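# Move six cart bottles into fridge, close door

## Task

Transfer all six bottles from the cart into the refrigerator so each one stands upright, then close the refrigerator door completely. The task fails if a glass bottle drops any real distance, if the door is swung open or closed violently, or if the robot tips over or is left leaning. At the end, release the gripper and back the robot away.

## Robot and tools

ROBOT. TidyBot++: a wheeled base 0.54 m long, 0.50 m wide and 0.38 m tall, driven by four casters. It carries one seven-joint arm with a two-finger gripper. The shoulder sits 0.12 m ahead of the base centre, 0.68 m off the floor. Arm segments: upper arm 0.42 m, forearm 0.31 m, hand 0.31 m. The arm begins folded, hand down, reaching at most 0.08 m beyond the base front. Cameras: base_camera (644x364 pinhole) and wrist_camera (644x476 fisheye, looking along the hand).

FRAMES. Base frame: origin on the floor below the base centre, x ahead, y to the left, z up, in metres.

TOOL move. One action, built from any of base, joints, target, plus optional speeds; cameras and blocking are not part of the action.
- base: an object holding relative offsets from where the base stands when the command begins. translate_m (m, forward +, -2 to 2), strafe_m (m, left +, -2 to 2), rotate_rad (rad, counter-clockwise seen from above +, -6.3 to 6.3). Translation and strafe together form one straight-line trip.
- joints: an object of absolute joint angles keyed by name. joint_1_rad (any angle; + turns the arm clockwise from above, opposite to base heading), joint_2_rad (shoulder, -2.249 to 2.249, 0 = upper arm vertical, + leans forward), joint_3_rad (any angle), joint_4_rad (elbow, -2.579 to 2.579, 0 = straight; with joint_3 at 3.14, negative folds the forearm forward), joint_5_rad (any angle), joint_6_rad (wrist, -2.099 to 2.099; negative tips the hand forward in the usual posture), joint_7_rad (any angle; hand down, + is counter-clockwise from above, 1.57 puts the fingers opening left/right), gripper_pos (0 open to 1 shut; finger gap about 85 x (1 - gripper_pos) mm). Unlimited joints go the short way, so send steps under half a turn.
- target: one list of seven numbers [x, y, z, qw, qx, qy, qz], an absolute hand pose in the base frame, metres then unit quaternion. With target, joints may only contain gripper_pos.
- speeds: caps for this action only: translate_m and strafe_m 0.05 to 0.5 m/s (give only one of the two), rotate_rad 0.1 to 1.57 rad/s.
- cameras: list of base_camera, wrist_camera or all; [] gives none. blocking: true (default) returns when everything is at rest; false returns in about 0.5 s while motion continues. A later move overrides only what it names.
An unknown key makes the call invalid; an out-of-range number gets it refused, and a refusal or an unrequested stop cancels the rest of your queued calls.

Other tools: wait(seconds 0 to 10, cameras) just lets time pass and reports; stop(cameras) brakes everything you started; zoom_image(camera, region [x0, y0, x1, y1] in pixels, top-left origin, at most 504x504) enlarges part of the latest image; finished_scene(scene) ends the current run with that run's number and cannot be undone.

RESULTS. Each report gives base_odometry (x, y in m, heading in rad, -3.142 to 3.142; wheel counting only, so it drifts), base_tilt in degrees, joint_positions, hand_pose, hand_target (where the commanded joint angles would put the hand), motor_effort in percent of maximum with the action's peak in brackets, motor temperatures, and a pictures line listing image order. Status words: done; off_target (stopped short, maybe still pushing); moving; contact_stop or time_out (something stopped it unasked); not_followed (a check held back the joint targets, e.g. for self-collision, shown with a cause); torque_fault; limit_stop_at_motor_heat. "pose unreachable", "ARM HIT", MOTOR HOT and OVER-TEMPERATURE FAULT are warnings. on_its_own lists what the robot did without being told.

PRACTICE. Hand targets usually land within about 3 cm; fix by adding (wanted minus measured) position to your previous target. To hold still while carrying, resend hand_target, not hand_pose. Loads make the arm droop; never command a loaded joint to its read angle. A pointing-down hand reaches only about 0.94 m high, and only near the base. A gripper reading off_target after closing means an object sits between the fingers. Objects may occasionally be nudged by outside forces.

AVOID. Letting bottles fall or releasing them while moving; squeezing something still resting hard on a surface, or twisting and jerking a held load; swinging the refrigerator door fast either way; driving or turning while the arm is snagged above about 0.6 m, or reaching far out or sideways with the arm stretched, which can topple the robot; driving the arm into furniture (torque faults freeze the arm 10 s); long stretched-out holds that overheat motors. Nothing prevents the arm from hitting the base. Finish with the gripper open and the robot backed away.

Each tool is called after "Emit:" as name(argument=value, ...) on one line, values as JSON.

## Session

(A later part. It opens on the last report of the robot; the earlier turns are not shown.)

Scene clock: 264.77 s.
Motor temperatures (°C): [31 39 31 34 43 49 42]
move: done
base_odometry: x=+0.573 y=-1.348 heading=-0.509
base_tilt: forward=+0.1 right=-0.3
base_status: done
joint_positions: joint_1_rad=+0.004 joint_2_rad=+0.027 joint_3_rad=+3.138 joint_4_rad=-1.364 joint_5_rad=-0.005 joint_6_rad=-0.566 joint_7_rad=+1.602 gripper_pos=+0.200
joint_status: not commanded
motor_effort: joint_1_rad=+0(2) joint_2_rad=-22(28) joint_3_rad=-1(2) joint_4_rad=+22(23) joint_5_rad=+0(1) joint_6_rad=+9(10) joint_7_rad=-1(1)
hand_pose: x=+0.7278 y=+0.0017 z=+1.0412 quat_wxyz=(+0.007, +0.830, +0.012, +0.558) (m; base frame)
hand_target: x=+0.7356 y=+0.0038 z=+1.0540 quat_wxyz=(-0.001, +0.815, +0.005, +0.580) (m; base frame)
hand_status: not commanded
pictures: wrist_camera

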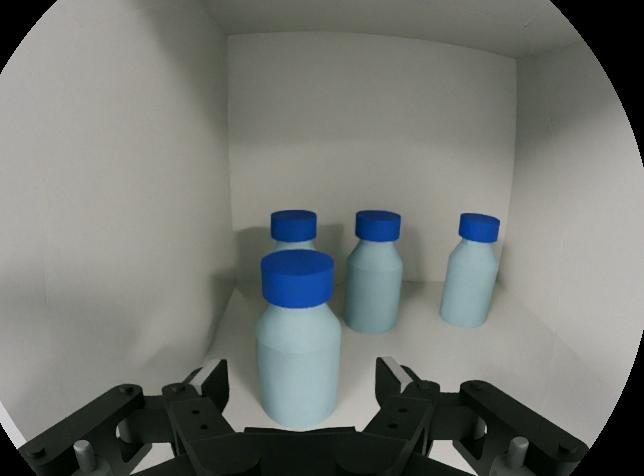

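Emit:
move(base={"translate_m": -0.45}, joints={"joint_2_rad": 0.064, "joint_4_rad": -1.777, "joint_6_rad": -0.135, "gripper_pos": 0.2}, cameras=[])

Emit:
move(base={"translate_m": -1.048, "strafe_m": -0.646, "rotate_rad": -0.491}, cameras=["wrist_camera", "base_camera"])

Scene clock: 267.50 s.
Motor temperatures (°C): [31 39 31 34 43 49 42]
move: done
base_odometry: x=+0.180 y=-1.129 heading=-0.510
base_tilt: forward=+0.1 right=-0.3
base_status: done
joint_positions: joint_1_rad=+0.004 joint_2_rad=+0.046 joint_3_rad=+3.138 joint_4_rad=-1.757 joint_5_rad=-0.005 joint_6_rad=-0.204 joint_7_rad=+1.602 gripper_pos=+0.200
joint_status: all done
motor_effort: joint_1_rad=-1(2) joint_2_rad=-22(27) joint_3_rad=-1(2) joint_4_rad=+22(24) joint_5_rad=+1(1) joint_6_rad=+9(10) joint_7_rad=-1(2)
hand_pose: x=+0.7264 y=+0.0012 z=+0.8981 quat_wxyz=(+0.007, +0.843, +0.011, +0.537) (m; base frame)
hand_target: x=+0.7349 y=+0.0027 z=+0.8951 quat_wxyz=(+0.000, +0.835, +0.003, +0.550) (m; base frame)
hand_status: not commanded
pictures: none
No camera images: "cameras" was empty.

Scene clock: 271.43 s.
Motor temperatures (°C): [31 39 31 34 43 49 42]
move: done
base_odometry: x=-1.050 y=-1.182 heading=-1.001
base_tilt: forward=+0.1 right=-0.3
base_status: done
joint_positions: joint_1_rad=+0.002 joint_2_rad=+0.049 joint_3_rad=+3.140 joint_4_rad=-1.757 joint_5_rad=-0.005 joint_6_rad=-0.201 joint_7_rad=+1.602 gripper_pos=+0.200
joint_status: not commanded
motor_effort: joint_1_rad=+0(4) joint_2_rad=-23(26) joint_3_rad=-1(4) joint_4_rad=+22(23) joint_5_rad=+0(1) joint_6_rad=+9(10) joint_7_rad=-1(2)
hand_pose: x=+0.7275 y=+0.0013 z=+0.8971 quat_wxyz=(+0.007, +0.843, +0.011, +0.537) (m; base frame)
hand_target: x=+0.7349 y=+0.0027 z=+0.8951 quat_wxyz=(+0.000, +0.835, +0.003, +0.550) (m; base frame)
hand_status: not commanded
pictures: base_camera, wrist_camera

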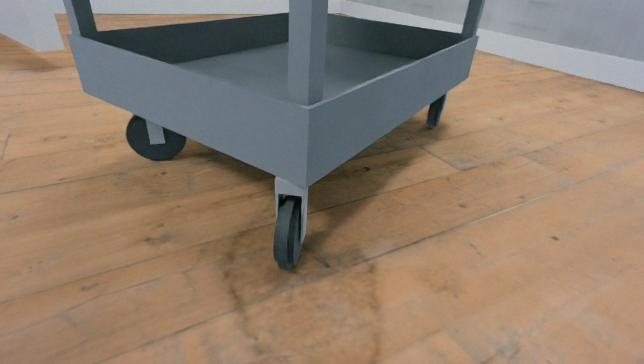

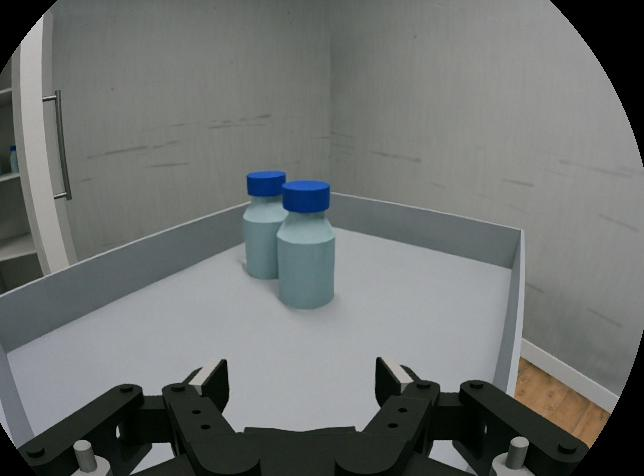

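Emit:
move(base={"translate_m": 0.185, "strafe_m": 0.386, "rotate_rad": -0.449}, joints={"gripper_pos": 0.22}, cameras=["wrist_camera"])

Scene clock: 275.17 s.
Motor temperatures (°C): [31 39 31 34 43 49 42]
move: done
base_odometry: x=-0.625 y=-1.130 heading=-1.452
base_tilt: forward=+0.1 right=-0.3
base_status: done
joint_positions: joint_1_rad=+0.006 joint_2_rad=+0.049 joint_3_rad=+3.142 joint_4_rad=-1.757 joint_5_rad=-0.005 joint_6_rad=-0.201 joint_7_rad=+1.602 gripper_pos=+0.220
joint_status: all done
motor_effort: joint_1_rad=-1(5) joint_2_rad=-23(25) joint_3_rad=-1(5) joint_4_rad=+22(22) joint_5_rad=+0(1) joint_6_rad=+9(10) joint_7_rad=-1(2)
hand_pose: x=+0.7276 y=-0.0023 z=+0.8970 quat_wxyz=(+0.009, +0.843, +0.009, +0.537) (m; base frame)
hand_target: x=+0.7349 y=+0.0027 z=+0.8951 quat_wxyz=(+0.000, +0.835, +0.003, +0.550) (m; base frame)
hand_status: not commanded
pictures: wrist_camera

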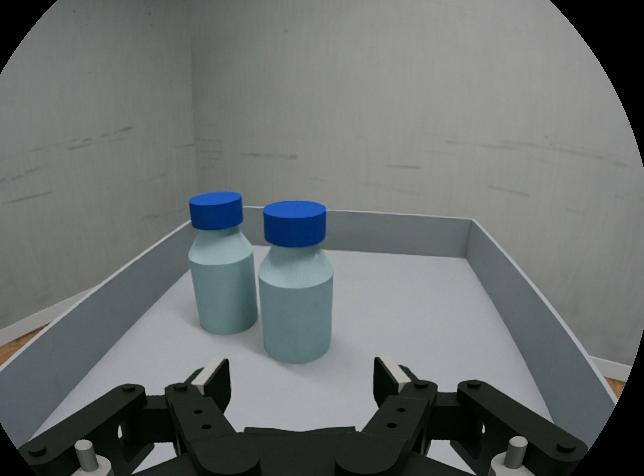

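Emit:
move(base={"translate_m":0.168,"strafe_m":0.009}, speeds={"translate_m":0.13}, cameras=["wrist_camera"])

Scene clock: 278.47 s.
Motor temperatures (°C): [31 39 31 34 43 49 42]
move: done
base_odometry: x=-0.596 y=-1.295 heading=-1.451
base_tilt: forward=+0.1 right=-0.3
base_status: done
joint_positions: joint_1_rad=+0.006 joint_2_rad=+0.050 joint_3_rad=+3.142 joint_4_rad=-1.758 joint_5_rad=-0.005 joint_6_rad=-0.199 joint_7_rad=+1.602 gripper_pos=+0.220
joint_status: not commanded
motor_effort: joint_1_rad=-1(2) joint_2_rad=-23(26) joint_3_rad=-1(2) joint_4_rad=+21(23) joint_5_rad=+0(1) joint_6_rad=+8(10) joint_7_rad=-1(2)
hand_pose: x=+0.7280 y=-0.0023 z=+0.8967 quat_wxyz=(+0.009, +0.843, +0.009, +0.537) (m; base frame)
hand_target: x=+0.7349 y=+0.0027 z=+0.8951 quat_wxyz=(+0.000, +0.835, +0.003, +0.550) (m; base frame)
hand_status: not commanded
pictures: wrist_camera

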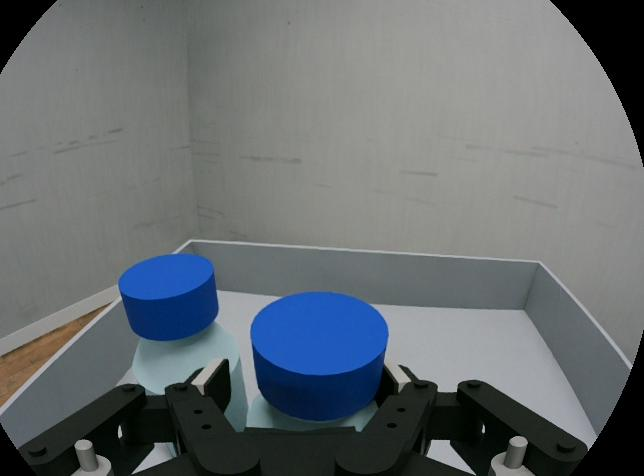

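Emit:
move(base={"translate_m":0.014,"strafe_m":-0.006}, speeds={"translate_m":0.1}, cameras=["wrist_camera"])

Emit:
move(joints={"gripper_pos":0.65}, cameras=["wrist_camera"])

Emit:
move(joints={"joint_2_rad":0.048,"joint_4_rad":-1.12,"joint_6_rad":-0.80}, cameras=["wrist_camera"])

Scene clock: 279.53 s.
Motor temperatures (°C): [31 39 31 34 43 49 42]
move: done
base_odometry: x=-0.600 y=-1.310 heading=-1.451
base_tilt: forward=+0.1 right=-0.3
base_status: done
joint_positions: joint_1_rad=+0.006 joint_2_rad=+0.056 joint_3_rad=+3.142 joint_4_rad=-1.758 joint_5_rad=-0.005 joint_6_rad=-0.198 joint_7_rad=+1.602 gripper_pos=+0.220
joint_status: not commanded
motor_effort: joint_1_rad=+0(2) joint_2_rad=-23(26) joint_3_rad=+0(2) joint_4_rad=+22(22) joint_5_rad=+0(1) joint_6_rad=+9(10) joint_7_rad=-1(1)
hand_pose: x=+0.7292 y=-0.0022 z=+0.8932 quat_wxyz=(+0.008, +0.845, +0.009, +0.535) (m; base frame)
hand_target: x=+0.7349 y=+0.0027 z=+0.8951 quat_wxyz=(+0.000, +0.835, +0.003, +0.550) (m; base frame)
hand_status: not commanded
pictures: wrist_camera

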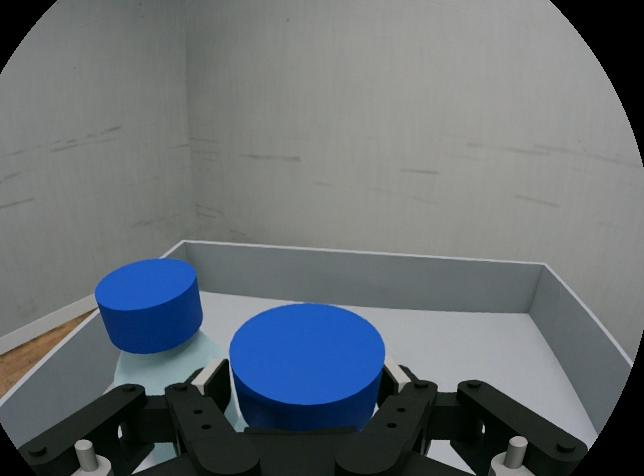

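Scene clock: 280.30 s.
Motor temperatures (°C): [31 39 31 34 43 49 42]
move: off_target
base_odometry: x=-0.600 y=-1.310 heading=-1.451
base_tilt: forward=+0.1 right=-0.3
base_status: not commanded
joint_positions: joint_1_rad=+0.006 joint_2_rad=+0.056 joint_3_rad=+3.142 joint_4_rad=-1.758 joint_5_rad=-0.005 joint_6_rad=-0.196 joint_7_rad=+1.602 gripper_pos=+0.435
joint_status: gripper_pos off_target (ended at +0.435, target +0.650)
motor_effort: joint_1_rad=-1(2) joint_2_rad=-23(23) joint_3_rad=-1(3) joint_4_rad=+22(23) joint_5_rad=+0(1) joint_6_rad=+9(10) joint_7_rad=-1(1)
hand_pose: x=+0.7294 y=-0.0024 z=+0.8936 quat_wxyz=(+0.009, +0.844, +0.009, +0.536) (m; base frame)
hand_target: x=+0.7349 y=+0.0027 z=+0.8951 quat_wxyz=(+0.000, +0.835, +0.003, +0.550) (m; base frame)
hand_status: not commanded
pictures: wrist_camera

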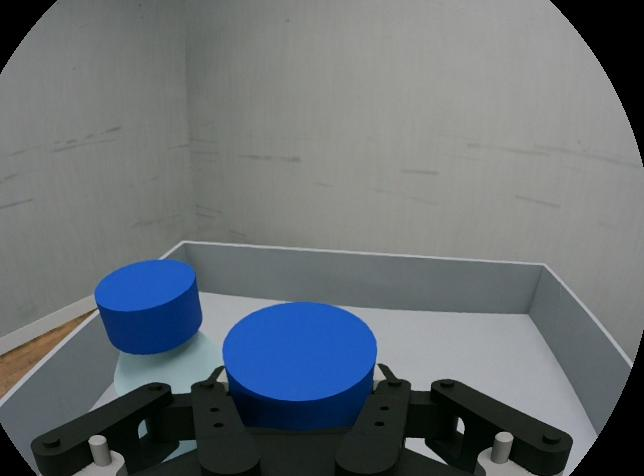

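Scene clock: 282.53 s.
Motor temperatures (°C): [31 39 31 34 43 49 42]
move: off_target
base_odometry: x=-0.600 y=-1.310 heading=-1.451
base_tilt: forward=+0.1 right=-0.3
base_status: not commanded
joint_positions: joint_1_rad=+0.006 joint_2_rad=+0.073 joint_3_rad=+3.142 joint_4_rad=-1.177 joint_5_rad=-0.005 joint_6_rad=-0.757 joint_7_rad=+1.602 gripper_pos=+0.435
joint_status: joint_4_rad off_target (ended at -1.177, target -1.120); the others done
motor_effort: joint_1_rad=+0(1) joint_2_rad=-28(32) joint_3_rad=-1(2) joint_4_rad=+27(30) joint_5_rad=+0(1) joint_6_rad=+13(14) joint_7_rad=-1(2)
hand_pose: x=+0.7303 y=-0.0016 z=+1.0686 quat_wxyz=(+0.008, +0.843, +0.010, +0.537) (m; base frame)
hand_target: x=+0.7154 y=+0.0045 z=+1.1049 quat_wxyz=(-0.001, +0.833, +0.006, +0.554) (m; base frame)
hand_status: not commanded
pictures: wrist_camera

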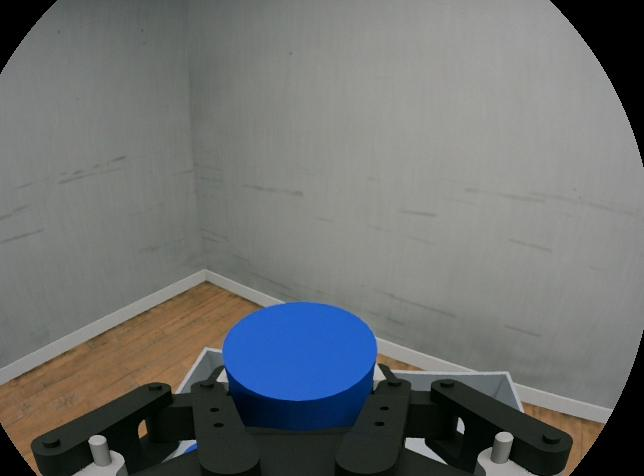

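Emit:
move(base={"translate_m":-0.3}, cameras=[])

Emit:
move(base={"translate_m":0.441,"strafe_m":0.945,"rotate_rad":0.813}, speeds={"rotate_rad":0.9,"translate_m":0.5}, cameras=["wrist_camera"])

Scene clock: 285.10 s.
Motor temperatures (°C): [31 39 31 34 43 49 42]
move: done
base_odometry: x=-0.636 y=-1.012 heading=-1.450
base_tilt: forward=+0.0 right=-0.3
base_status: done
joint_positions: joint_1_rad=+0.006 joint_2_rad=+0.064 joint_3_rad=+3.142 joint_4_rad=-1.174 joint_5_rad=-0.005 joint_6_rad=-0.764 joint_7_rad=+1.602 gripper_pos=+0.435
joint_status: not commanded
motor_effort: joint_1_rad=+0(2) joint_2_rad=-28(34) joint_3_rad=-1(2) joint_4_rad=+26(27) joint_5_rad=+0(1) joint_6_rad=+13(14) joint_7_rad=-1(2)
hand_pose: x=+0.7256 y=-0.0013 z=+1.0743 quat_wxyz=(+0.008, +0.842, +0.010, +0.539) (m; base frame)
hand_target: x=+0.7154 y=+0.0045 z=+1.1049 quat_wxyz=(-0.001, +0.833, +0.006, +0.554) (m; base frame)
hand_status: not commanded
pictures: none
No camera images: "cameras" was empty.

Scene clock: 288.63 s.
Motor temperatures (°C): [31 39 31 34 43 49 42]
move: done
base_odometry: x=+0.355 y=-1.336 heading=-0.637
base_tilt: forward=+0.1 right=-0.3
base_status: done
joint_positions: joint_1_rad=+0.003 joint_2_rad=+0.067 joint_3_rad=+3.138 joint_4_rad=-1.174 joint_5_rad=-0.005 joint_6_rad=-0.765 joint_7_rad=+1.602 gripper_pos=+0.435
joint_status: not commanded
motor_effort: joint_1_rad=+0(6) joint_2_rad=-28(31) joint_3_rad=-1(6) joint_4_rad=+25(27) joint_5_rad=+0(2) joint_6_rad=+13(14) joint_7_rad=-1(2)
hand_pose: x=+0.7269 y=+0.0028 z=+1.0723 quat_wxyz=(+0.006, +0.843, +0.013, +0.538) (m; base frame)
hand_target: x=+0.7154 y=+0.0045 z=+1.1049 quat_wxyz=(-0.001, +0.833, +0.006, +0.554) (m; base frame)
hand_status: not commanded
pictures: wrist_camera

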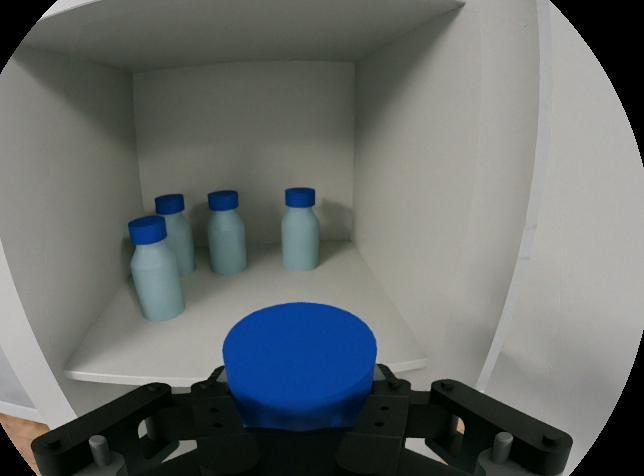

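Emit:
move(base={"translate_m":0.33}, speeds={"translate_m":0.25}, cameras=["wrist_camera"])

Scene clock: 291.03 s.
Motor temperatures (°C): [31 39 31 34 43 49 42]
move: done
base_odometry: x=+0.621 y=-1.532 heading=-0.636
base_tilt: forward=+0.1 right=-0.3
base_status: done
joint_positions: joint_1_rad=+0.003 joint_2_rad=+0.069 joint_3_rad=+3.138 joint_4_rad=-1.173 joint_5_rad=-0.005 joint_6_rad=-0.766 joint_7_rad=+1.602 gripper_pos=+0.435
joint_status: not commanded
motor_effort: joint_1_rad=+0(2) joint_2_rad=-29(32) joint_3_rad=-1(2) joint_4_rad=+26(27) joint_5_rad=+0(1) joint_6_rad=+13(13) joint_7_rad=-1(2)
hand_pose: x=+0.7276 y=+0.0028 z=+1.0709 quat_wxyz=(+0.006, +0.844, +0.013, +0.537) (m; base frame)
hand_target: x=+0.7154 y=+0.0045 z=+1.1049 quat_wxyz=(-0.001, +0.833, +0.006, +0.554) (m; base frame)
hand_status: not commanded
pictures: wrist_camera

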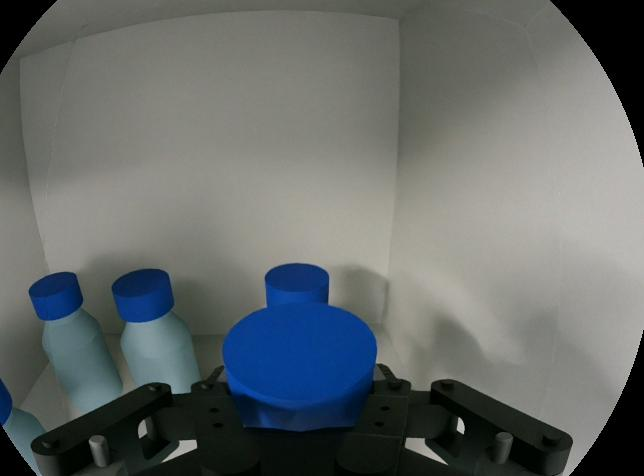

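Emit:
move(joints={"joint_2_rad":0.03,"joint_4_rad":-1.31,"joint_6_rad":-0.54}, cameras=[])

Emit:
move(joints={"joint_2_rad":0.03,"joint_4_rad":-1.345,"joint_6_rad":-0.518}, cameras=[])

Emit:
move(joints={"joint_2_rad":0.03,"joint_4_rad":-1.37,"joint_6_rad":-0.504}, cameras=["wrist_camera"])

Scene clock: 295.40 s.
Motor temperatures (°C): [31 39 31 34 43 49 42]
move: off_target
base_odometry: x=+0.621 y=-1.532 heading=-0.636
base_tilt: forward=+0.1 right=-0.3
base_status: not commanded
joint_positions: joint_1_rad=+0.003 joint_2_rad=+0.065 joint_3_rad=+3.138 joint_4_rad=-1.320 joint_5_rad=-0.005 joint_6_rad=-0.635 joint_7_rad=+1.602 gripper_pos=+0.435
joint_status: joint_6_rad off_target (ended at -0.635, target -0.540); the others done
motor_effort: joint_1_rad=-1(1) joint_2_rad=-29(31) joint_3_rad=+0(1) joint_4_rad=+27(29) joint_5_rad=+0(1) joint_6_rad=+13(14) joint_7_rad=-1(1)
hand_pose: x=+0.7358 y=+0.0027 z=+1.0245 quat_wxyz=(+0.006, +0.847, +0.013, +0.532) (m; base frame)
hand_target: x=+0.7342 y=+0.0039 z=+1.0796 quat_wxyz=(-0.001, +0.808, +0.005, +0.590) (m; base frame)
hand_status: not commanded
pictures: none
No camera images: "cameras" was empty.

Scene clock: 296.07 s.
Motor temperatures (°C): [31 39 31 34 43 49 42]
move: done
base_odometry: x=+0.621 y=-1.532 heading=-0.636
base_tilt: forward=+0.1 right=-0.3
base_status: not commanded
joint_positions: joint_1_rad=+0.003 joint_2_rad=+0.063 joint_3_rad=+3.138 joint_4_rad=-1.347 joint_5_rad=-0.005 joint_6_rad=-0.606 joint_7_rad=+1.602 gripper_pos=+0.435
joint_status: all done
motor_effort: joint_1_rad=+0(1) joint_2_rad=-29(29) joint_3_rad=+0(1) joint_4_rad=+27(28) joint_5_rad=+0(1) joint_6_rad=+13(13) joint_7_rad=-1(2)
hand_pose: x=+0.7368 y=+0.0027 z=+1.0179 quat_wxyz=(+0.006, +0.846, +0.013, +0.534) (m; base frame)
hand_target: x=+0.7352 y=+0.0039 z=+1.0650 quat_wxyz=(-0.001, +0.811, +0.005, +0.585) (m; base frame)
hand_status: not commanded
pictures: none
No camera images: "cameras" was empty.

Scene clock: 296.67 s.
Motor temperatures (°C): [31 39 31 34 43 49 42]
move: done
base_odometry: x=+0.621 y=-1.532 heading=-0.636
base_tilt: forward=+0.1 right=-0.3
base_status: not commanded
joint_positions: joint_1_rad=+0.003 joint_2_rad=+0.057 joint_3_rad=+3.138 joint_4_rad=-1.364 joint_5_rad=-0.005 joint_6_rad=-0.585 joint_7_rad=+1.602 gripper_pos=+0.435
joint_status: all done
motor_effort: joint_1_rad=+0(1) joint_2_rad=-27(29) joint_3_rad=+0(1) joint_4_rad=+25(27) joint_5_rad=+1(1) joint_6_rad=+11(12) joint_7_rad=-1(1)
hand_pose: x=+0.7359 y=+0.0027 z=+1.0178 quat_wxyz=(+0.006, +0.843, +0.013, +0.538) (m; base frame)
hand_target: x=+0.7356 y=+0.0038 z=+1.0540 quat_wxyz=(-0.001, +0.815, +0.005, +0.580) (m; base frame)
hand_status: not commanded
pictures: wrist_camera

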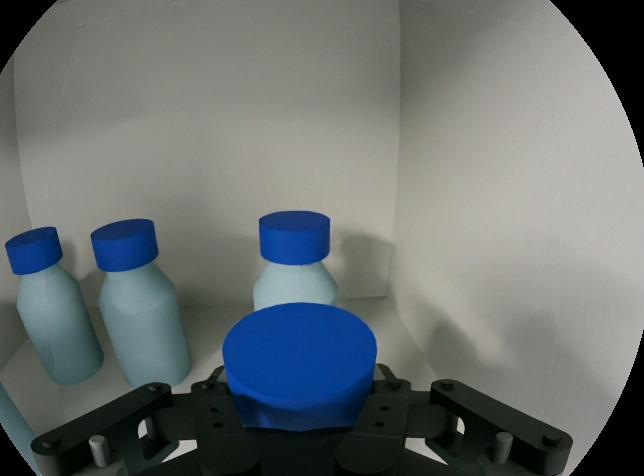

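Rested (z stopped at 1.0178, efforts dropping). Release.

Emit:
move(joints={"gripper_pos":0.2}, cameras=[])

Emit:
move(base={"translate_m":-0.15}, speeds={"translate_m":0.13}, cameras=["wrist_camera"])

Scene clock: 297.87 s.
Motor temperatures (°C): [31 39 31 34 43 49 42]
move: done
base_odometry: x=+0.621 y=-1.532 heading=-0.636
base_tilt: forward=+0.1 right=-0.3
base_status: not commanded
joint_positions: joint_1_rad=+0.003 joint_2_rad=+0.037 joint_3_rad=+3.138 joint_4_rad=-1.364 joint_5_rad=-0.005 joint_6_rad=-0.567 joint_7_rad=+1.602 gripper_pos=+0.200
joint_status: all done
motor_effort: joint_1_rad=-1(2) joint_2_rad=-22(28) joint_3_rad=-1(2) joint_4_rad=+22(26) joint_5_rad=+0(1) joint_6_rad=+9(12) joint_7_rad=-1(1)
hand_pose: x=+0.7314 y=+0.0026 z=+1.0350 quat_wxyz=(+0.006, +0.833, +0.012, +0.554) (m; base frame)
hand_target: x=+0.7356 y=+0.0038 z=+1.0540 quat_wxyz=(-0.001, +0.815, +0.005, +0.580) (m; base frame)
hand_status: not commanded
pictures: none
No camera images: "cameras" was empty.

Scene clock: 299.63 s.
Motor temperatures (°C): [31 39 31 34 43 49 42]
move: done
base_odometry: x=+0.500 y=-1.443 heading=-0.636
base_tilt: forward=+0.1 right=-0.3
base_status: done
joint_positions: joint_1_rad=+0.003 joint_2_rad=+0.025 joint_3_rad=+3.138 joint_4_rad=-1.364 joint_5_rad=-0.005 joint_6_rad=-0.566 joint_7_rad=+1.602 gripper_pos=+0.200
joint_status: not commanded
motor_effort: joint_1_rad=+0(2) joint_2_rad=-22(28) joint_3_rad=-1(2) joint_4_rad=+22(23) joint_5_rad=+0(1) joint_6_rad=+9(10) joint_7_rad=-1(1)
hand_pose: x=+0.7272 y=+0.0027 z=+1.0424 quat_wxyz=(+0.006, +0.829, +0.012, +0.559) (m; base frame)
hand_target: x=+0.7356 y=+0.0038 z=+1.0540 quat_wxyz=(-0.001, +0.815, +0.005, +0.580) (m; base frame)
hand_status: not commanded
pictures: wrist_camera

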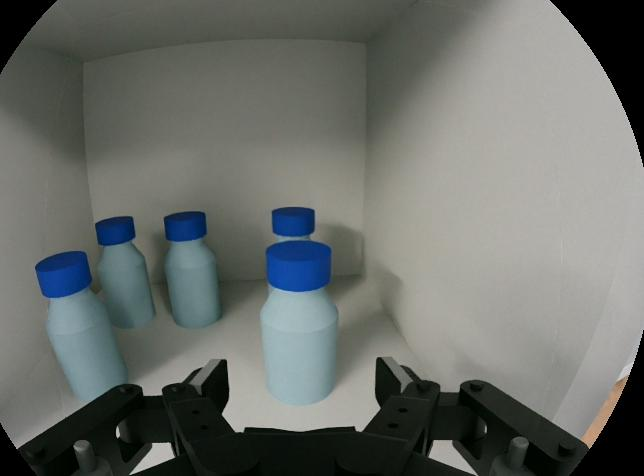

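Emit:
move(base={"translate_m":-0.5}, joints={"joint_1_rad":0,"joint_2_rad":0.064,"joint_4_rad":-1.777,"joint_6_rad":-0.135,"joint_5_rad":-0.01,"joint_7_rad":1.586}, cameras=["wrist_camera"])

Emit:
move(base={"translate_m":-0.434,"strafe_m":-0.302,"rotate_rad":-0.935}, speeds={"rotate_rad":0.9,"translate_m":0.5}, cameras=["wrist_camera"])

Scene clock: 302.57 s.
Motor temperatures (°C): [31 39 31 34 43 49 42]
move: done
base_odometry: x=+0.098 y=-1.146 heading=-0.637
base_tilt: forward=+0.1 right=-0.3
base_status: done
joint_positions: joint_1_rad=+0.003 joint_2_rad=+0.047 joint_3_rad=+3.138 joint_4_rad=-1.758 joint_5_rad=-0.005 joint_6_rad=-0.204 joint_7_rad=+1.602 gripper_pos=+0.200
joint_status: all done
motor_effort: joint_1_rad=+0(2) joint_2_rad=-22(27) joint_3_rad=-1(2) joint_4_rad=+22(24) joint_5_rad=+1(2) joint_6_rad=+9(11) joint_7_rad=-1(2)
hand_pose: x=+0.7265 y=+0.0022 z=+0.8976 quat_wxyz=(+0.006, +0.844, +0.012, +0.537) (m; base frame)
hand_target: x=+0.7349 y=+0.0027 z=+0.8951 quat_wxyz=(+0.000, +0.835, +0.003, +0.550) (m; base frame)
hand_status: not commanded
pictures: wrist_camera

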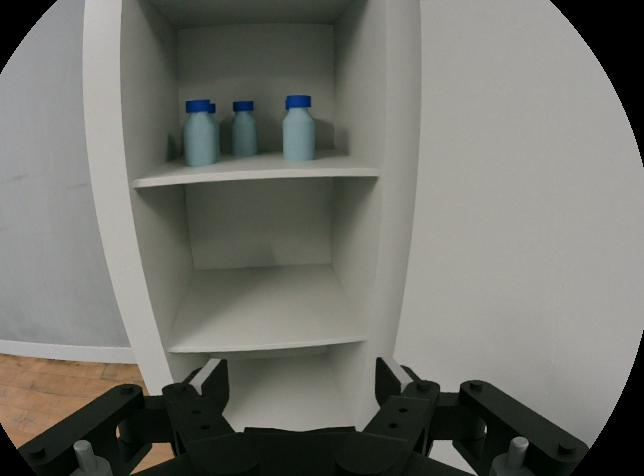

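Scene clock: 305.00 s.
Motor temperatures (°C): [31 39 31 34 43 49 42]
move: done
base_odometry: x=-0.430 y=-1.130 heading=-1.574
base_tilt: forward=+0.1 right=-0.3
base_status: done
joint_positions: joint_1_rad=+0.003 joint_2_rad=+0.049 joint_3_rad=+3.147 joint_4_rad=-1.758 joint_5_rad=-0.005 joint_6_rad=-0.201 joint_7_rad=+1.602 gripper_pos=+0.200
joint_status: not commanded
motor_effort: joint_1_rad=+0(4) joint_2_rad=-23(26) joint_3_rad=-1(5) joint_4_rad=+22(22) joint_5_rad=+0(1) joint_6_rad=+9(10) joint_7_rad=-1(1)
hand_pose: x=+0.7275 y=-0.0038 z=+0.8969 quat_wxyz=(+0.009, +0.844, +0.008, +0.537) (m; base frame)
hand_target: x=+0.7349 y=+0.0027 z=+0.8951 quat_wxyz=(+0.000, +0.835, +0.003, +0.550) (m; base frame)
hand_status: not commanded
pictures: wrist_camera

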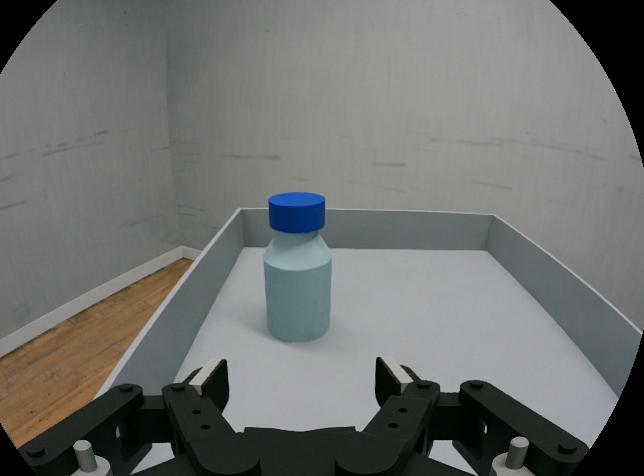

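Emit:
move(base={"translate_m":0.165}, speeds={"translate_m":0.13}, joints={"joint_2_rad":0.134,"joint_4_rad":-1.707}, cameras=["wrist_camera"])

Scene clock: 307.70 s.
Motor temperatures (°C): [31 39 31 34 43 49 42]
move: done
base_odometry: x=-0.431 y=-1.295 heading=-1.574
base_tilt: forward=+0.1 right=-0.3
base_status: done
joint_positions: joint_1_rad=+0.003 joint_2_rad=+0.118 joint_3_rad=+3.146 joint_4_rad=-1.725 joint_5_rad=-0.005 joint_6_rad=-0.198 joint_7_rad=+1.602 gripper_pos=+0.200
joint_status: all done
motor_effort: joint_1_rad=+0(2) joint_2_rad=-25(28) joint_3_rad=-1(2) joint_4_rad=+22(23) joint_5_rad=+0(1) joint_6_rad=+9(10) joint_7_rad=-1(2)
hand_pose: x=+0.7488 y=-0.0032 z=+0.8743 quat_wxyz=(+0.009, +0.852, +0.008, +0.523) (m; base frame)
hand_target: x=+0.7642 y=+0.0027 z=+0.8922 quat_wxyz=(+0.000, +0.835, +0.003, +0.550) (m; base frame)
hand_status: not commanded
pictures: wrist_camera

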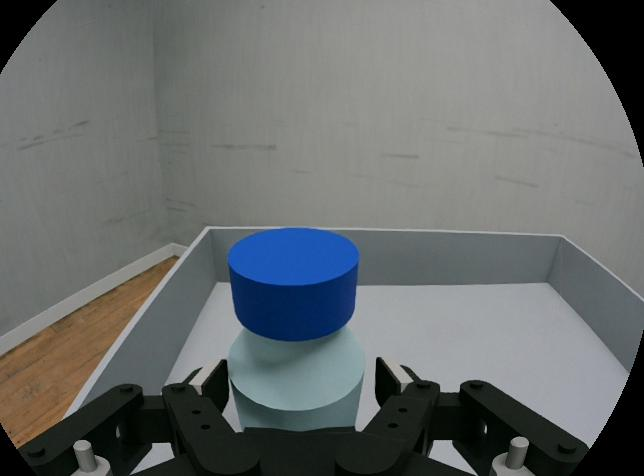

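Emit:
move(joints={"joint_2_rad":0.134,"joint_4_rad":-1.665}, cameras=["wrist_camera"])

Scene clock: 308.63 s.
Motor temperatures (°C): [31 39 31 34 43 49 42]
move: done
base_odometry: x=-0.431 y=-1.295 heading=-1.574
base_tilt: forward=+0.1 right=-0.3
base_status: not commanded
joint_positions: joint_1_rad=+0.003 joint_2_rad=+0.118 joint_3_rad=+3.146 joint_4_rad=-1.688 joint_5_rad=-0.005 joint_6_rad=-0.196 joint_7_rad=+1.602 gripper_pos=+0.200
joint_status: all done
motor_effort: joint_1_rad=+0(1) joint_2_rad=-25(26) joint_3_rad=+0(1) joint_4_rad=+22(24) joint_5_rad=+0(1) joint_6_rad=+9(10) joint_7_rad=-1(2)
hand_pose: x=+0.7569 y=-0.0033 z=+0.8964 quat_wxyz=(+0.009, +0.842, +0.008, +0.540) (m; base frame)
hand_target: x=+0.7724 y=+0.0028 z=+0.9171 quat_wxyz=(+0.000, +0.823, +0.003, +0.568) (m; base frame)
hand_status: not commanded
pictures: wrist_camera

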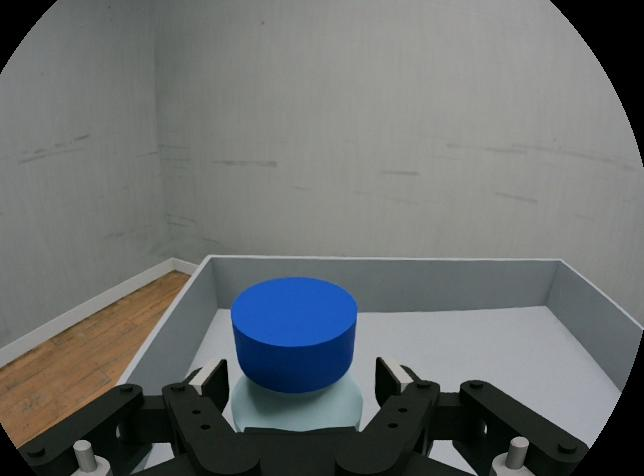

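Emit:
move(base={"translate_m":0.024,"strafe_m":0.003}, speeds={"translate_m":0.1}, cameras=["wrist_camera"])

Emit:
move(joints={"gripper_pos":0.65}, cameras=["wrist_camera"])

Emit:
move(joints={"joint_2_rad":0.1,"joint_4_rad":-1.12,"joint_6_rad":-0.75}, cameras=["wrist_camera"])

Scene clock: 309.73 s.
Motor temperatures (°C): [31 39 31 34 43 49 42]
move: done
base_odometry: x=-0.429 y=-1.320 heading=-1.574
base_tilt: forward=+0.1 right=-0.3
base_status: done
joint_positions: joint_1_rad=+0.003 joint_2_rad=+0.125 joint_3_rad=+3.146 joint_4_rad=-1.688 joint_5_rad=-0.005 joint_6_rad=-0.195 joint_7_rad=+1.602 gripper_pos=+0.200
joint_status: not commanded
motor_effort: joint_1_rad=-1(2) joint_2_rad=-26(28) joint_3_rad=-1(2) joint_4_rad=+22(23) joint_5_rad=+0(1) joint_6_rad=+9(9) joint_7_rad=-1(1)
hand_pose: x=+0.7587 y=-0.0033 z=+0.8918 quat_wxyz=(+0.009, +0.844, +0.008, +0.537) (m; base frame)
hand_target: x=+0.7724 y=+0.0028 z=+0.9171 quat_wxyz=(+0.000, +0.823, +0.003, +0.568) (m; base frame)
hand_status: not commanded
pictures: wrist_camera

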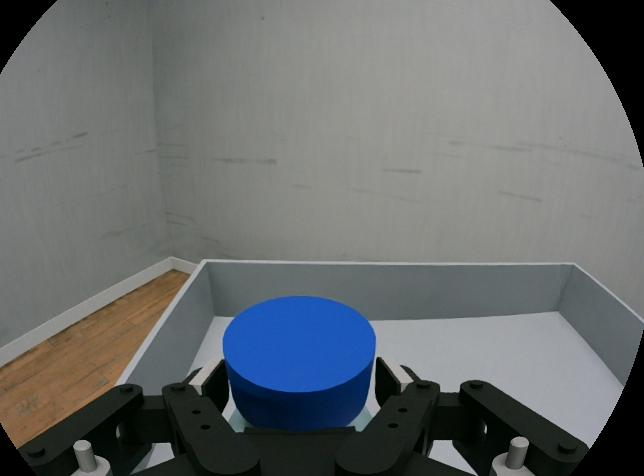

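Scene clock: 310.53 s.
Motor temperatures (°C): [31 39 31 34 43 49 42]
move: off_target
base_odometry: x=-0.429 y=-1.320 heading=-1.574
base_tilt: forward=+0.1 right=-0.3
base_status: not commanded
joint_positions: joint_1_rad=+0.003 joint_2_rad=+0.125 joint_3_rad=+3.146 joint_4_rad=-1.686 joint_5_rad=-0.005 joint_6_rad=-0.192 joint_7_rad=+1.602 gripper_pos=+0.434
joint_status: gripper_pos off_target (ended at +0.434, target +0.650)
motor_effort: joint_1_rad=-1(1) joint_2_rad=-26(28) joint_3_rad=-1(1) joint_4_rad=+22(23) joint_5_rad=+0(1) joint_6_rad=+10(10) joint_7_rad=-1(2)
hand_pose: x=+0.7596 y=-0.0032 z=+0.8940 quat_wxyz=(+0.009, +0.842, +0.008, +0.539) (m; base frame)
hand_target: x=+0.7724 y=+0.0028 z=+0.9171 quat_wxyz=(+0.000, +0.823, +0.003, +0.568) (m; base frame)
hand_status: not commanded
pictures: wrist_camera

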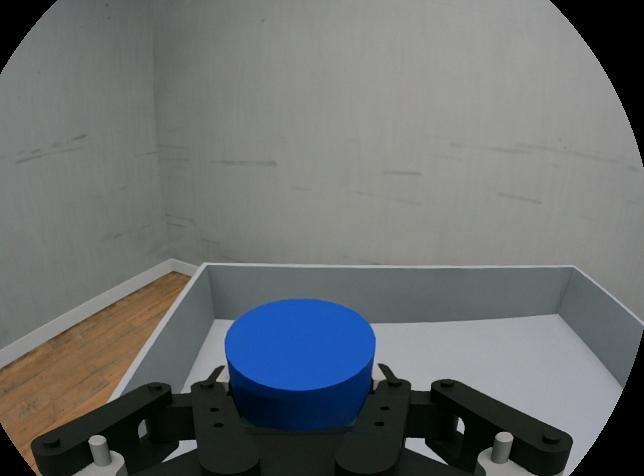

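Scene clock: 312.63 s.
Motor temperatures (°C): [31 39 31 34 43 49 42]
move: off_target
base_odometry: x=-0.429 y=-1.320 heading=-1.574
base_tilt: forward=+0.1 right=-0.3
base_status: not commanded
joint_positions: joint_1_rad=+0.003 joint_2_rad=+0.124 joint_3_rad=+3.146 joint_4_rad=-1.168 joint_5_rad=-0.005 joint_6_rad=-0.698 joint_7_rad=+1.602 gripper_pos=+0.434
joint_status: joint_4_rad off_target (ended at -1.168, target -1.120); the others done
motor_effort: joint_1_rad=+0(1) joint_2_rad=-29(33) joint_3_rad=-1(1) joint_4_rad=+25(27) joint_5_rad=+0(1) joint_6_rad=+12(13) joint_7_rad=-2(2)
hand_pose: x=+0.7578 y=-0.0025 z=+1.0588 quat_wxyz=(+0.009, +0.839, +0.009, +0.544) (m; base frame)
hand_target: x=+0.7430 y=+0.0044 z=+1.0875 quat_wxyz=(-0.001, +0.833, +0.006, +0.553) (m; base frame)
hand_status: not commanded
pictures: wrist_camera

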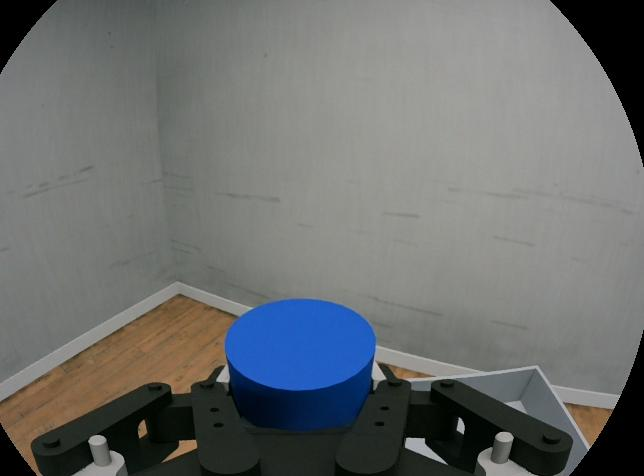

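Emit:
move(base={"translate_m":-0.45}, joints={"joint_2_rad":0.048,"joint_4_rad":-1.12,"joint_6_rad":-0.80}, cameras=[])

Emit:
move(base={"translate_m":0.495,"strafe_m":0.754,"rotate_rad":1.065}, speeds={"rotate_rad":0.9,"translate_m":0.5}, cameras=["wrist_camera"])

Scene clock: 315.60 s.
Motor temperatures (°C): [31 39 31 34 43 49 42]
move: off_target
base_odometry: x=-0.427 y=-0.869 heading=-1.575
base_tilt: forward=+0.1 right=-0.3
base_status: done
joint_positions: joint_1_rad=+0.003 joint_2_rad=+0.058 joint_3_rad=+3.145 joint_4_rad=-1.161 joint_5_rad=-0.005 joint_6_rad=-0.756 joint_7_rad=+1.602 gripper_pos=+0.434
joint_status: joint_4_rad off_target (ended at -1.161, target -1.120); the others done
motor_effort: joint_1_rad=+0(3) joint_2_rad=-26(35) joint_3_rad=+0(3) joint_4_rad=+24(27) joint_5_rad=+0(1) joint_6_rad=+12(13) joint_7_rad=-1(2)
hand_pose: x=+0.7247 y=-0.0016 z=+1.0878 quat_wxyz=(+0.008, +0.835, +0.010, +0.551) (m; base frame)
hand_target: x=+0.7154 y=+0.0045 z=+1.1049 quat_wxyz=(-0.001, +0.833, +0.006, +0.554) (m; base frame)
hand_status: not commanded
pictures: none
No camera images: "cameras" was empty.

Scene clock: 318.77 s.
Motor temperatures (°C): [31 39 31 34 43 49 42]
move: done
base_odometry: x=+0.325 y=-1.368 heading=-0.509
base_tilt: forward=+0.1 right=-0.3
base_status: done
joint_positions: joint_1_rad=+0.005 joint_2_rad=+0.064 joint_3_rad=+3.138 joint_4_rad=-1.161 joint_5_rad=-0.005 joint_6_rad=-0.757 joint_7_rad=+1.602 gripper_pos=+0.434
joint_status: not commanded
motor_effort: joint_1_rad=+0(6) joint_2_rad=-27(32) joint_3_rad=-1(6) joint_4_rad=+24(26) joint_5_rad=+0(2) joint_6_rad=+11(13) joint_7_rad=-1(2)
hand_pose: x=+0.7271 y=+0.0014 z=+1.0840 quat_wxyz=(+0.007, +0.836, +0.012, +0.548) (m; base frame)
hand_target: x=+0.7154 y=+0.0045 z=+1.1049 quat_wxyz=(-0.001, +0.833, +0.006, +0.554) (m; base frame)
hand_status: not commanded
pictures: wrist_camera

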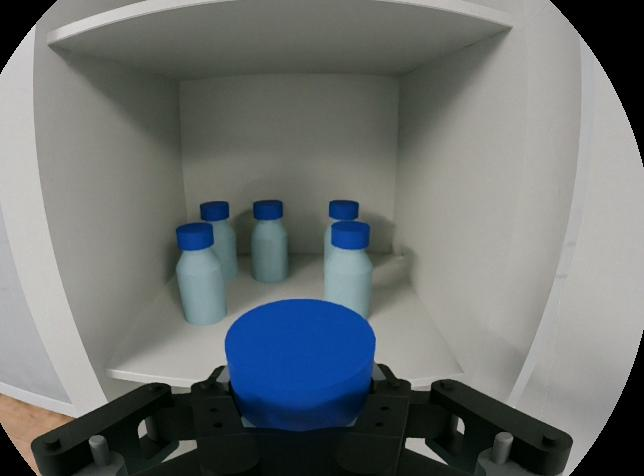

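Emit:
move(base={"strafe_m":0.045,"translate_m":0.1}, speeds={"translate_m":0.25}, cameras=["wrist_camera"])

Scene clock: 321.33 s.
Motor temperatures (°C): [31 39 31 34 43 49 42]
move: done
base_odometry: x=+0.435 y=-1.377 heading=-0.509
base_tilt: forward=+0.1 right=-0.3
base_status: done
joint_positions: joint_1_rad=+0.005 joint_2_rad=+0.066 joint_3_rad=+3.138 joint_4_rad=-1.161 joint_5_rad=-0.005 joint_6_rad=-0.757 joint_7_rad=+1.602 gripper_pos=+0.434
joint_status: not commanded
motor_effort: joint_1_rad=-1(3) joint_2_rad=-26(31) joint_3_rad=-1(3) joint_4_rad=+24(25) joint_5_rad=+0(1) joint_6_rad=+11(13) joint_7_rad=-1(2)
hand_pose: x=+0.7278 y=+0.0013 z=+1.0829 quat_wxyz=(+0.007, +0.837, +0.012, +0.547) (m; base frame)
hand_target: x=+0.7154 y=+0.0045 z=+1.1049 quat_wxyz=(-0.001, +0.833, +0.006, +0.554) (m; base frame)
hand_status: not commanded
pictures: wrist_camera

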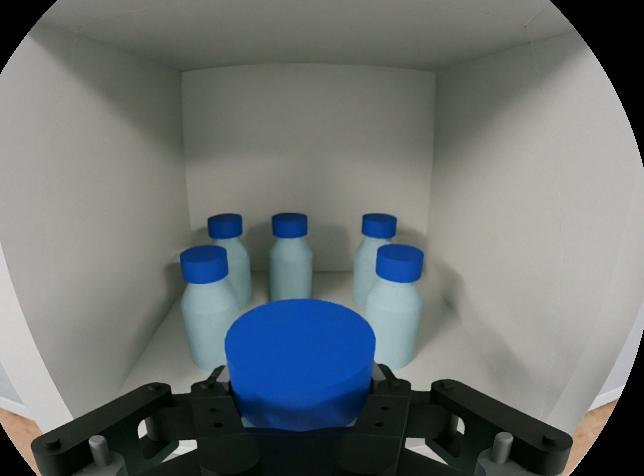

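Emit:
move(base={"strafe_m":0.007,"translate_m":0.12}, speeds={"translate_m":0.2}, cameras=["wrist_camera"])

Scene clock: 323.07 s.
Motor temperatures (°C): [31 39 31 34 43 49 42]
move: done
base_odometry: x=+0.543 y=-1.430 heading=-0.509
base_tilt: forward=+0.1 right=-0.3
base_status: done
joint_positions: joint_1_rad=+0.005 joint_2_rad=+0.061 joint_3_rad=+3.139 joint_4_rad=-1.160 joint_5_rad=-0.005 joint_6_rad=-0.757 joint_7_rad=+1.602 gripper_pos=+0.434
joint_status: not commanded
motor_effort: joint_1_rad=+0(3) joint_2_rad=-26(31) joint_3_rad=+0(3) joint_4_rad=+24(25) joint_5_rad=+0(1) joint_6_rad=+12(12) joint_7_rad=-1(1)
hand_pose: x=+0.7258 y=+0.0012 z=+1.0857 quat_wxyz=(+0.007, +0.836, +0.012, +0.549) (m; base frame)
hand_target: x=+0.7154 y=+0.0045 z=+1.1049 quat_wxyz=(-0.001, +0.833, +0.006, +0.554) (m; base frame)
hand_status: not commanded
pictures: wrist_camera

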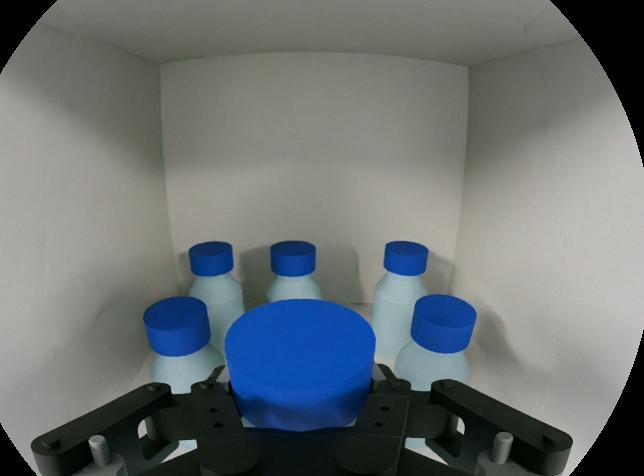

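Emit:
move(base={"strafe_m":-0.004,"translate_m":0.1}, speeds={"translate_m":0.2}, cameras=["wrist_camera"])

Scene clock: 324.63 s.
Motor temperatures (°C): [31 39 31 34 43 49 42]
move: done
base_odometry: x=+0.629 y=-1.481 heading=-0.509
base_tilt: forward=+0.1 right=-0.3
base_status: done
joint_positions: joint_1_rad=+0.005 joint_2_rad=+0.061 joint_3_rad=+3.139 joint_4_rad=-1.160 joint_5_rad=-0.005 joint_6_rad=-0.758 joint_7_rad=+1.602 gripper_pos=+0.434
joint_status: not commanded
motor_effort: joint_1_rad=+0(2) joint_2_rad=-26(30) joint_3_rad=+0(2) joint_4_rad=+24(25) joint_5_rad=+0(1) joint_6_rad=+11(12) joint_7_rad=-1(1)
hand_pose: x=+0.7256 y=+0.0012 z=+1.0858 quat_wxyz=(+0.007, +0.836, +0.012, +0.549) (m; base frame)
hand_target: x=+0.7154 y=+0.0045 z=+1.1049 quat_wxyz=(-0.001, +0.833, +0.006, +0.554) (m; base frame)
hand_status: not commanded
pictures: wrist_camera

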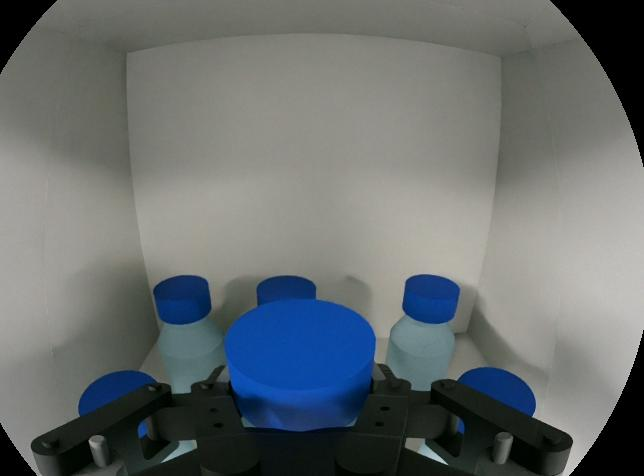

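Emit:
move(joints={"joint_2_rad":0.03,"joint_4_rad":-1.31,"joint_6_rad":-0.54}, cameras=["wrist_camera"])

Scene clock: 326.13 s.
Motor temperatures (°C): [31 39 31 34 43 49 42]
move: done
base_odometry: x=+0.629 y=-1.481 heading=-0.509
base_tilt: forward=+0.1 right=-0.3
base_status: not commanded
joint_positions: joint_1_rad=+0.005 joint_2_rad=+0.057 joint_3_rad=+3.139 joint_4_rad=-1.310 joint_5_rad=-0.005 joint_6_rad=-0.627 joint_7_rad=+1.602 gripper_pos=+0.434
joint_status: all done
motor_effort: joint_1_rad=+0(1) joint_2_rad=-27(29) joint_3_rad=-1(1) joint_4_rad=+25(27) joint_5_rad=+0(1) joint_6_rad=+12(13) joint_7_rad=-1(2)
hand_pose: x=+0.7347 y=+0.0011 z=+1.0377 quat_wxyz=(+0.007, +0.840, +0.012, +0.543) (m; base frame)
hand_target: x=+0.7342 y=+0.0039 z=+1.0796 quat_wxyz=(-0.001, +0.808, +0.005, +0.590) (m; base frame)
hand_status: not commanded
pictures: wrist_camera

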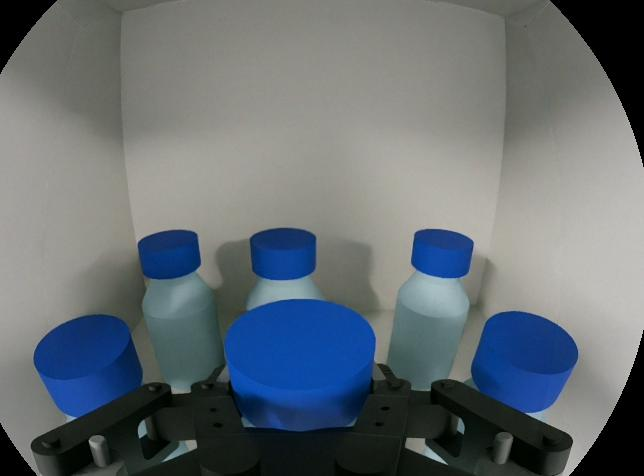

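Emit:
move(joints={"joint_2_rad":0.03,"joint_4_rad":-1.345,"joint_6_rad":-0.518}, cameras=[])

Emit:
move(joints={"joint_2_rad":0.03,"joint_4_rad":-1.37,"joint_6_rad":-0.504}, cameras=["wrist_camera"])

Scene clock: 327.00 s.
Motor temperatures (°C): [31 39 31 34 43 49 42]
move: done
base_odometry: x=+0.629 y=-1.481 heading=-0.509
base_tilt: forward=+0.1 right=-0.3
base_status: not commanded
joint_positions: joint_1_rad=+0.005 joint_2_rad=+0.055 joint_3_rad=+3.139 joint_4_rad=-1.344 joint_5_rad=-0.005 joint_6_rad=-0.601 joint_7_rad=+1.602 gripper_pos=+0.434
joint_status: all done
motor_effort: joint_1_rad=-1(1) joint_2_rad=-27(29) joint_3_rad=-1(1) joint_4_rad=+25(27) joint_5_rad=+0(1) joint_6_rad=+12(13) joint_7_rad=-1(1)
hand_pose: x=+0.7350 y=+0.0010 z=+1.0262 quat_wxyz=(+0.007, +0.841, +0.012, +0.540) (m; base frame)
hand_target: x=+0.7352 y=+0.0039 z=+1.0650 quat_wxyz=(-0.001, +0.811, +0.005, +0.585) (m; base frame)
hand_status: not commanded
pictures: none
No camera images: "cameras" was empty.

Scene clock: 327.60 s.
Motor temperatures (°C): [31 39 31 34 43 49 42]
move: done
base_odometry: x=+0.629 y=-1.481 heading=-0.509
base_tilt: forward=+0.1 right=-0.3
base_status: not commanded
joint_positions: joint_1_rad=+0.005 joint_2_rad=+0.055 joint_3_rad=+3.139 joint_4_rad=-1.365 joint_5_rad=-0.005 joint_6_rad=-0.585 joint_7_rad=+1.602 gripper_pos=+0.434
joint_status: all done
motor_effort: joint_1_rad=-1(1) joint_2_rad=-26(27) joint_3_rad=+0(1) joint_4_rad=+24(26) joint_5_rad=+0(1) joint_6_rad=+11(13) joint_7_rad=-1(2)
hand_pose: x=+0.7352 y=+0.0010 z=+1.0182 quat_wxyz=(+0.007, +0.843, +0.011, +0.538) (m; base frame)
hand_target: x=+0.7356 y=+0.0038 z=+1.0540 quat_wxyz=(-0.001, +0.815, +0.005, +0.580) (m; base frame)
hand_status: not commanded
pictures: wrist_camera

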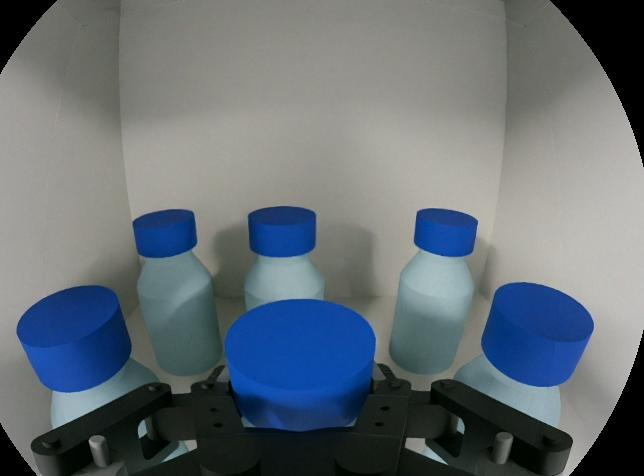

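Emit:
move(joints={"joint_2_rad":0.03,"joint_4_rad":-1.382,"joint_6_rad":-0.498}, cameras=[])

Scene clock: 328.30 s.
Motor temperatures (°C): [31 39 31 34 43 49 42]
move: done
base_odometry: x=+0.629 y=-1.481 heading=-0.509
base_tilt: forward=+0.1 right=-0.3
base_status: not commanded
joint_positions: joint_1_rad=+0.005 joint_2_rad=+0.052 joint_3_rad=+3.139 joint_4_rad=-1.373 joint_5_rad=-0.005 joint_6_rad=-0.576 joint_7_rad=+1.602 gripper_pos=+0.434
joint_status: all done
motor_effort: joint_1_rad=+0(1) joint_2_rad=-26(26) joint_3_rad=+0(1) joint_4_rad=+24(25) joint_5_rad=+1(1) joint_6_rad=+11(12) joint_7_rad=-1(1)
hand_pose: x=+0.7349 y=+0.0010 z=+1.0181 quat_wxyz=(+0.007, +0.842, +0.011, +0.540) (m; base frame)
hand_target: x=+0.7356 y=+0.0038 z=+1.0485 quat_wxyz=(-0.001, +0.816, +0.005, +0.578) (m; base frame)
hand_status: not commanded
pictures: none
No camera images: "cameras" was empty.

Resting. Release.

Emit:
move(joints={"gripper_pos":0.25}, cameras=["wrist_camera"])

Emit:
move(base={"translate_m":-0.15}, speeds={"translate_m":0.13}, cameras=["wrist_camera"])

Scene clock: 329.40 s.
Motor temperatures (°C): [31 39 31 34 43 49 42]
move: done
base_odometry: x=+0.629 y=-1.481 heading=-0.509
base_tilt: forward=+0.1 right=-0.3
base_status: not commanded
joint_positions: joint_1_rad=+0.005 joint_2_rad=+0.039 joint_3_rad=+3.139 joint_4_rad=-1.373 joint_5_rad=-0.005 joint_6_rad=-0.562 joint_7_rad=+1.602 gripper_pos=+0.250
joint_status: all done
motor_effort: joint_1_rad=-1(1) joint_2_rad=-23(26) joint_3_rad=+0(1) joint_4_rad=+22(25) joint_5_rad=+0(1) joint_6_rad=+9(11) joint_7_rad=-1(2)
hand_pose: x=+0.7322 y=+0.0010 z=+1.0302 quat_wxyz=(+0.007, +0.834, +0.011, +0.552) (m; base frame)
hand_target: x=+0.7356 y=+0.0038 z=+1.0485 quat_wxyz=(-0.001, +0.816, +0.005, +0.578) (m; base frame)
hand_status: not commanded
pictures: wrist_camera

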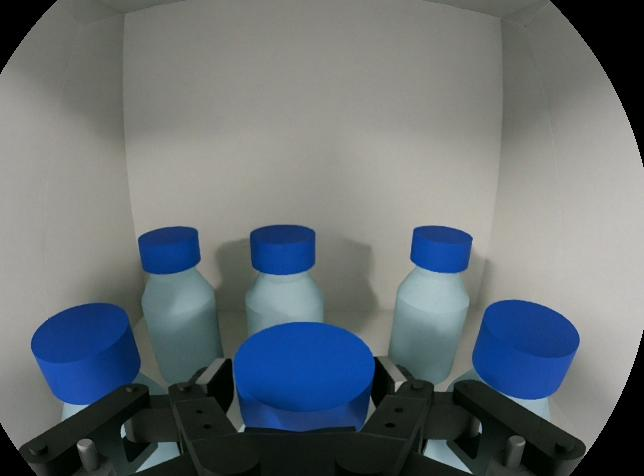

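Scene clock: 331.17 s.
Motor temperatures (°C): [31 39 31 34 43 49 42]
move: done
base_odometry: x=+0.497 y=-1.409 heading=-0.508
base_tilt: forward=+0.1 right=-0.3
base_status: done
joint_positions: joint_1_rad=+0.005 joint_2_rad=+0.027 joint_3_rad=+3.139 joint_4_rad=-1.373 joint_5_rad=-0.005 joint_6_rad=-0.561 joint_7_rad=+1.602 gripper_pos=+0.250
joint_status: not commanded
motor_effort: joint_1_rad=+0(2) joint_2_rad=-22(28) joint_3_rad=-1(2) joint_4_rad=+22(23) joint_5_rad=+0(1) joint_6_rad=+9(10) joint_7_rad=-1(2)
hand_pose: x=+0.7280 y=+0.0010 z=+1.0376 quat_wxyz=(+0.007, +0.831, +0.011, +0.557) (m; base frame)
hand_target: x=+0.7356 y=+0.0038 z=+1.0485 quat_wxyz=(-0.001, +0.816, +0.005, +0.578) (m; base frame)
hand_status: not commanded
pictures: wrist_camera

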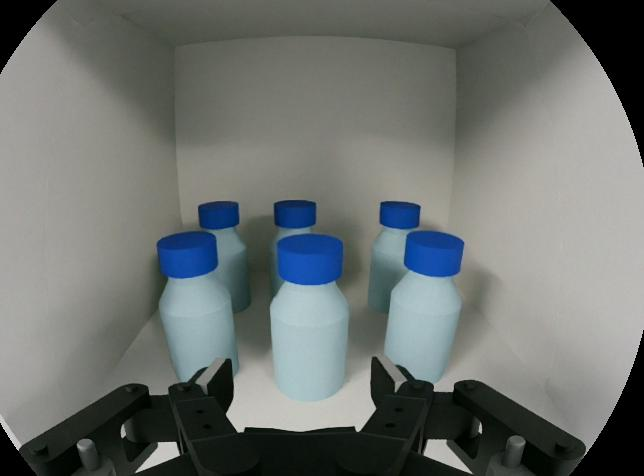

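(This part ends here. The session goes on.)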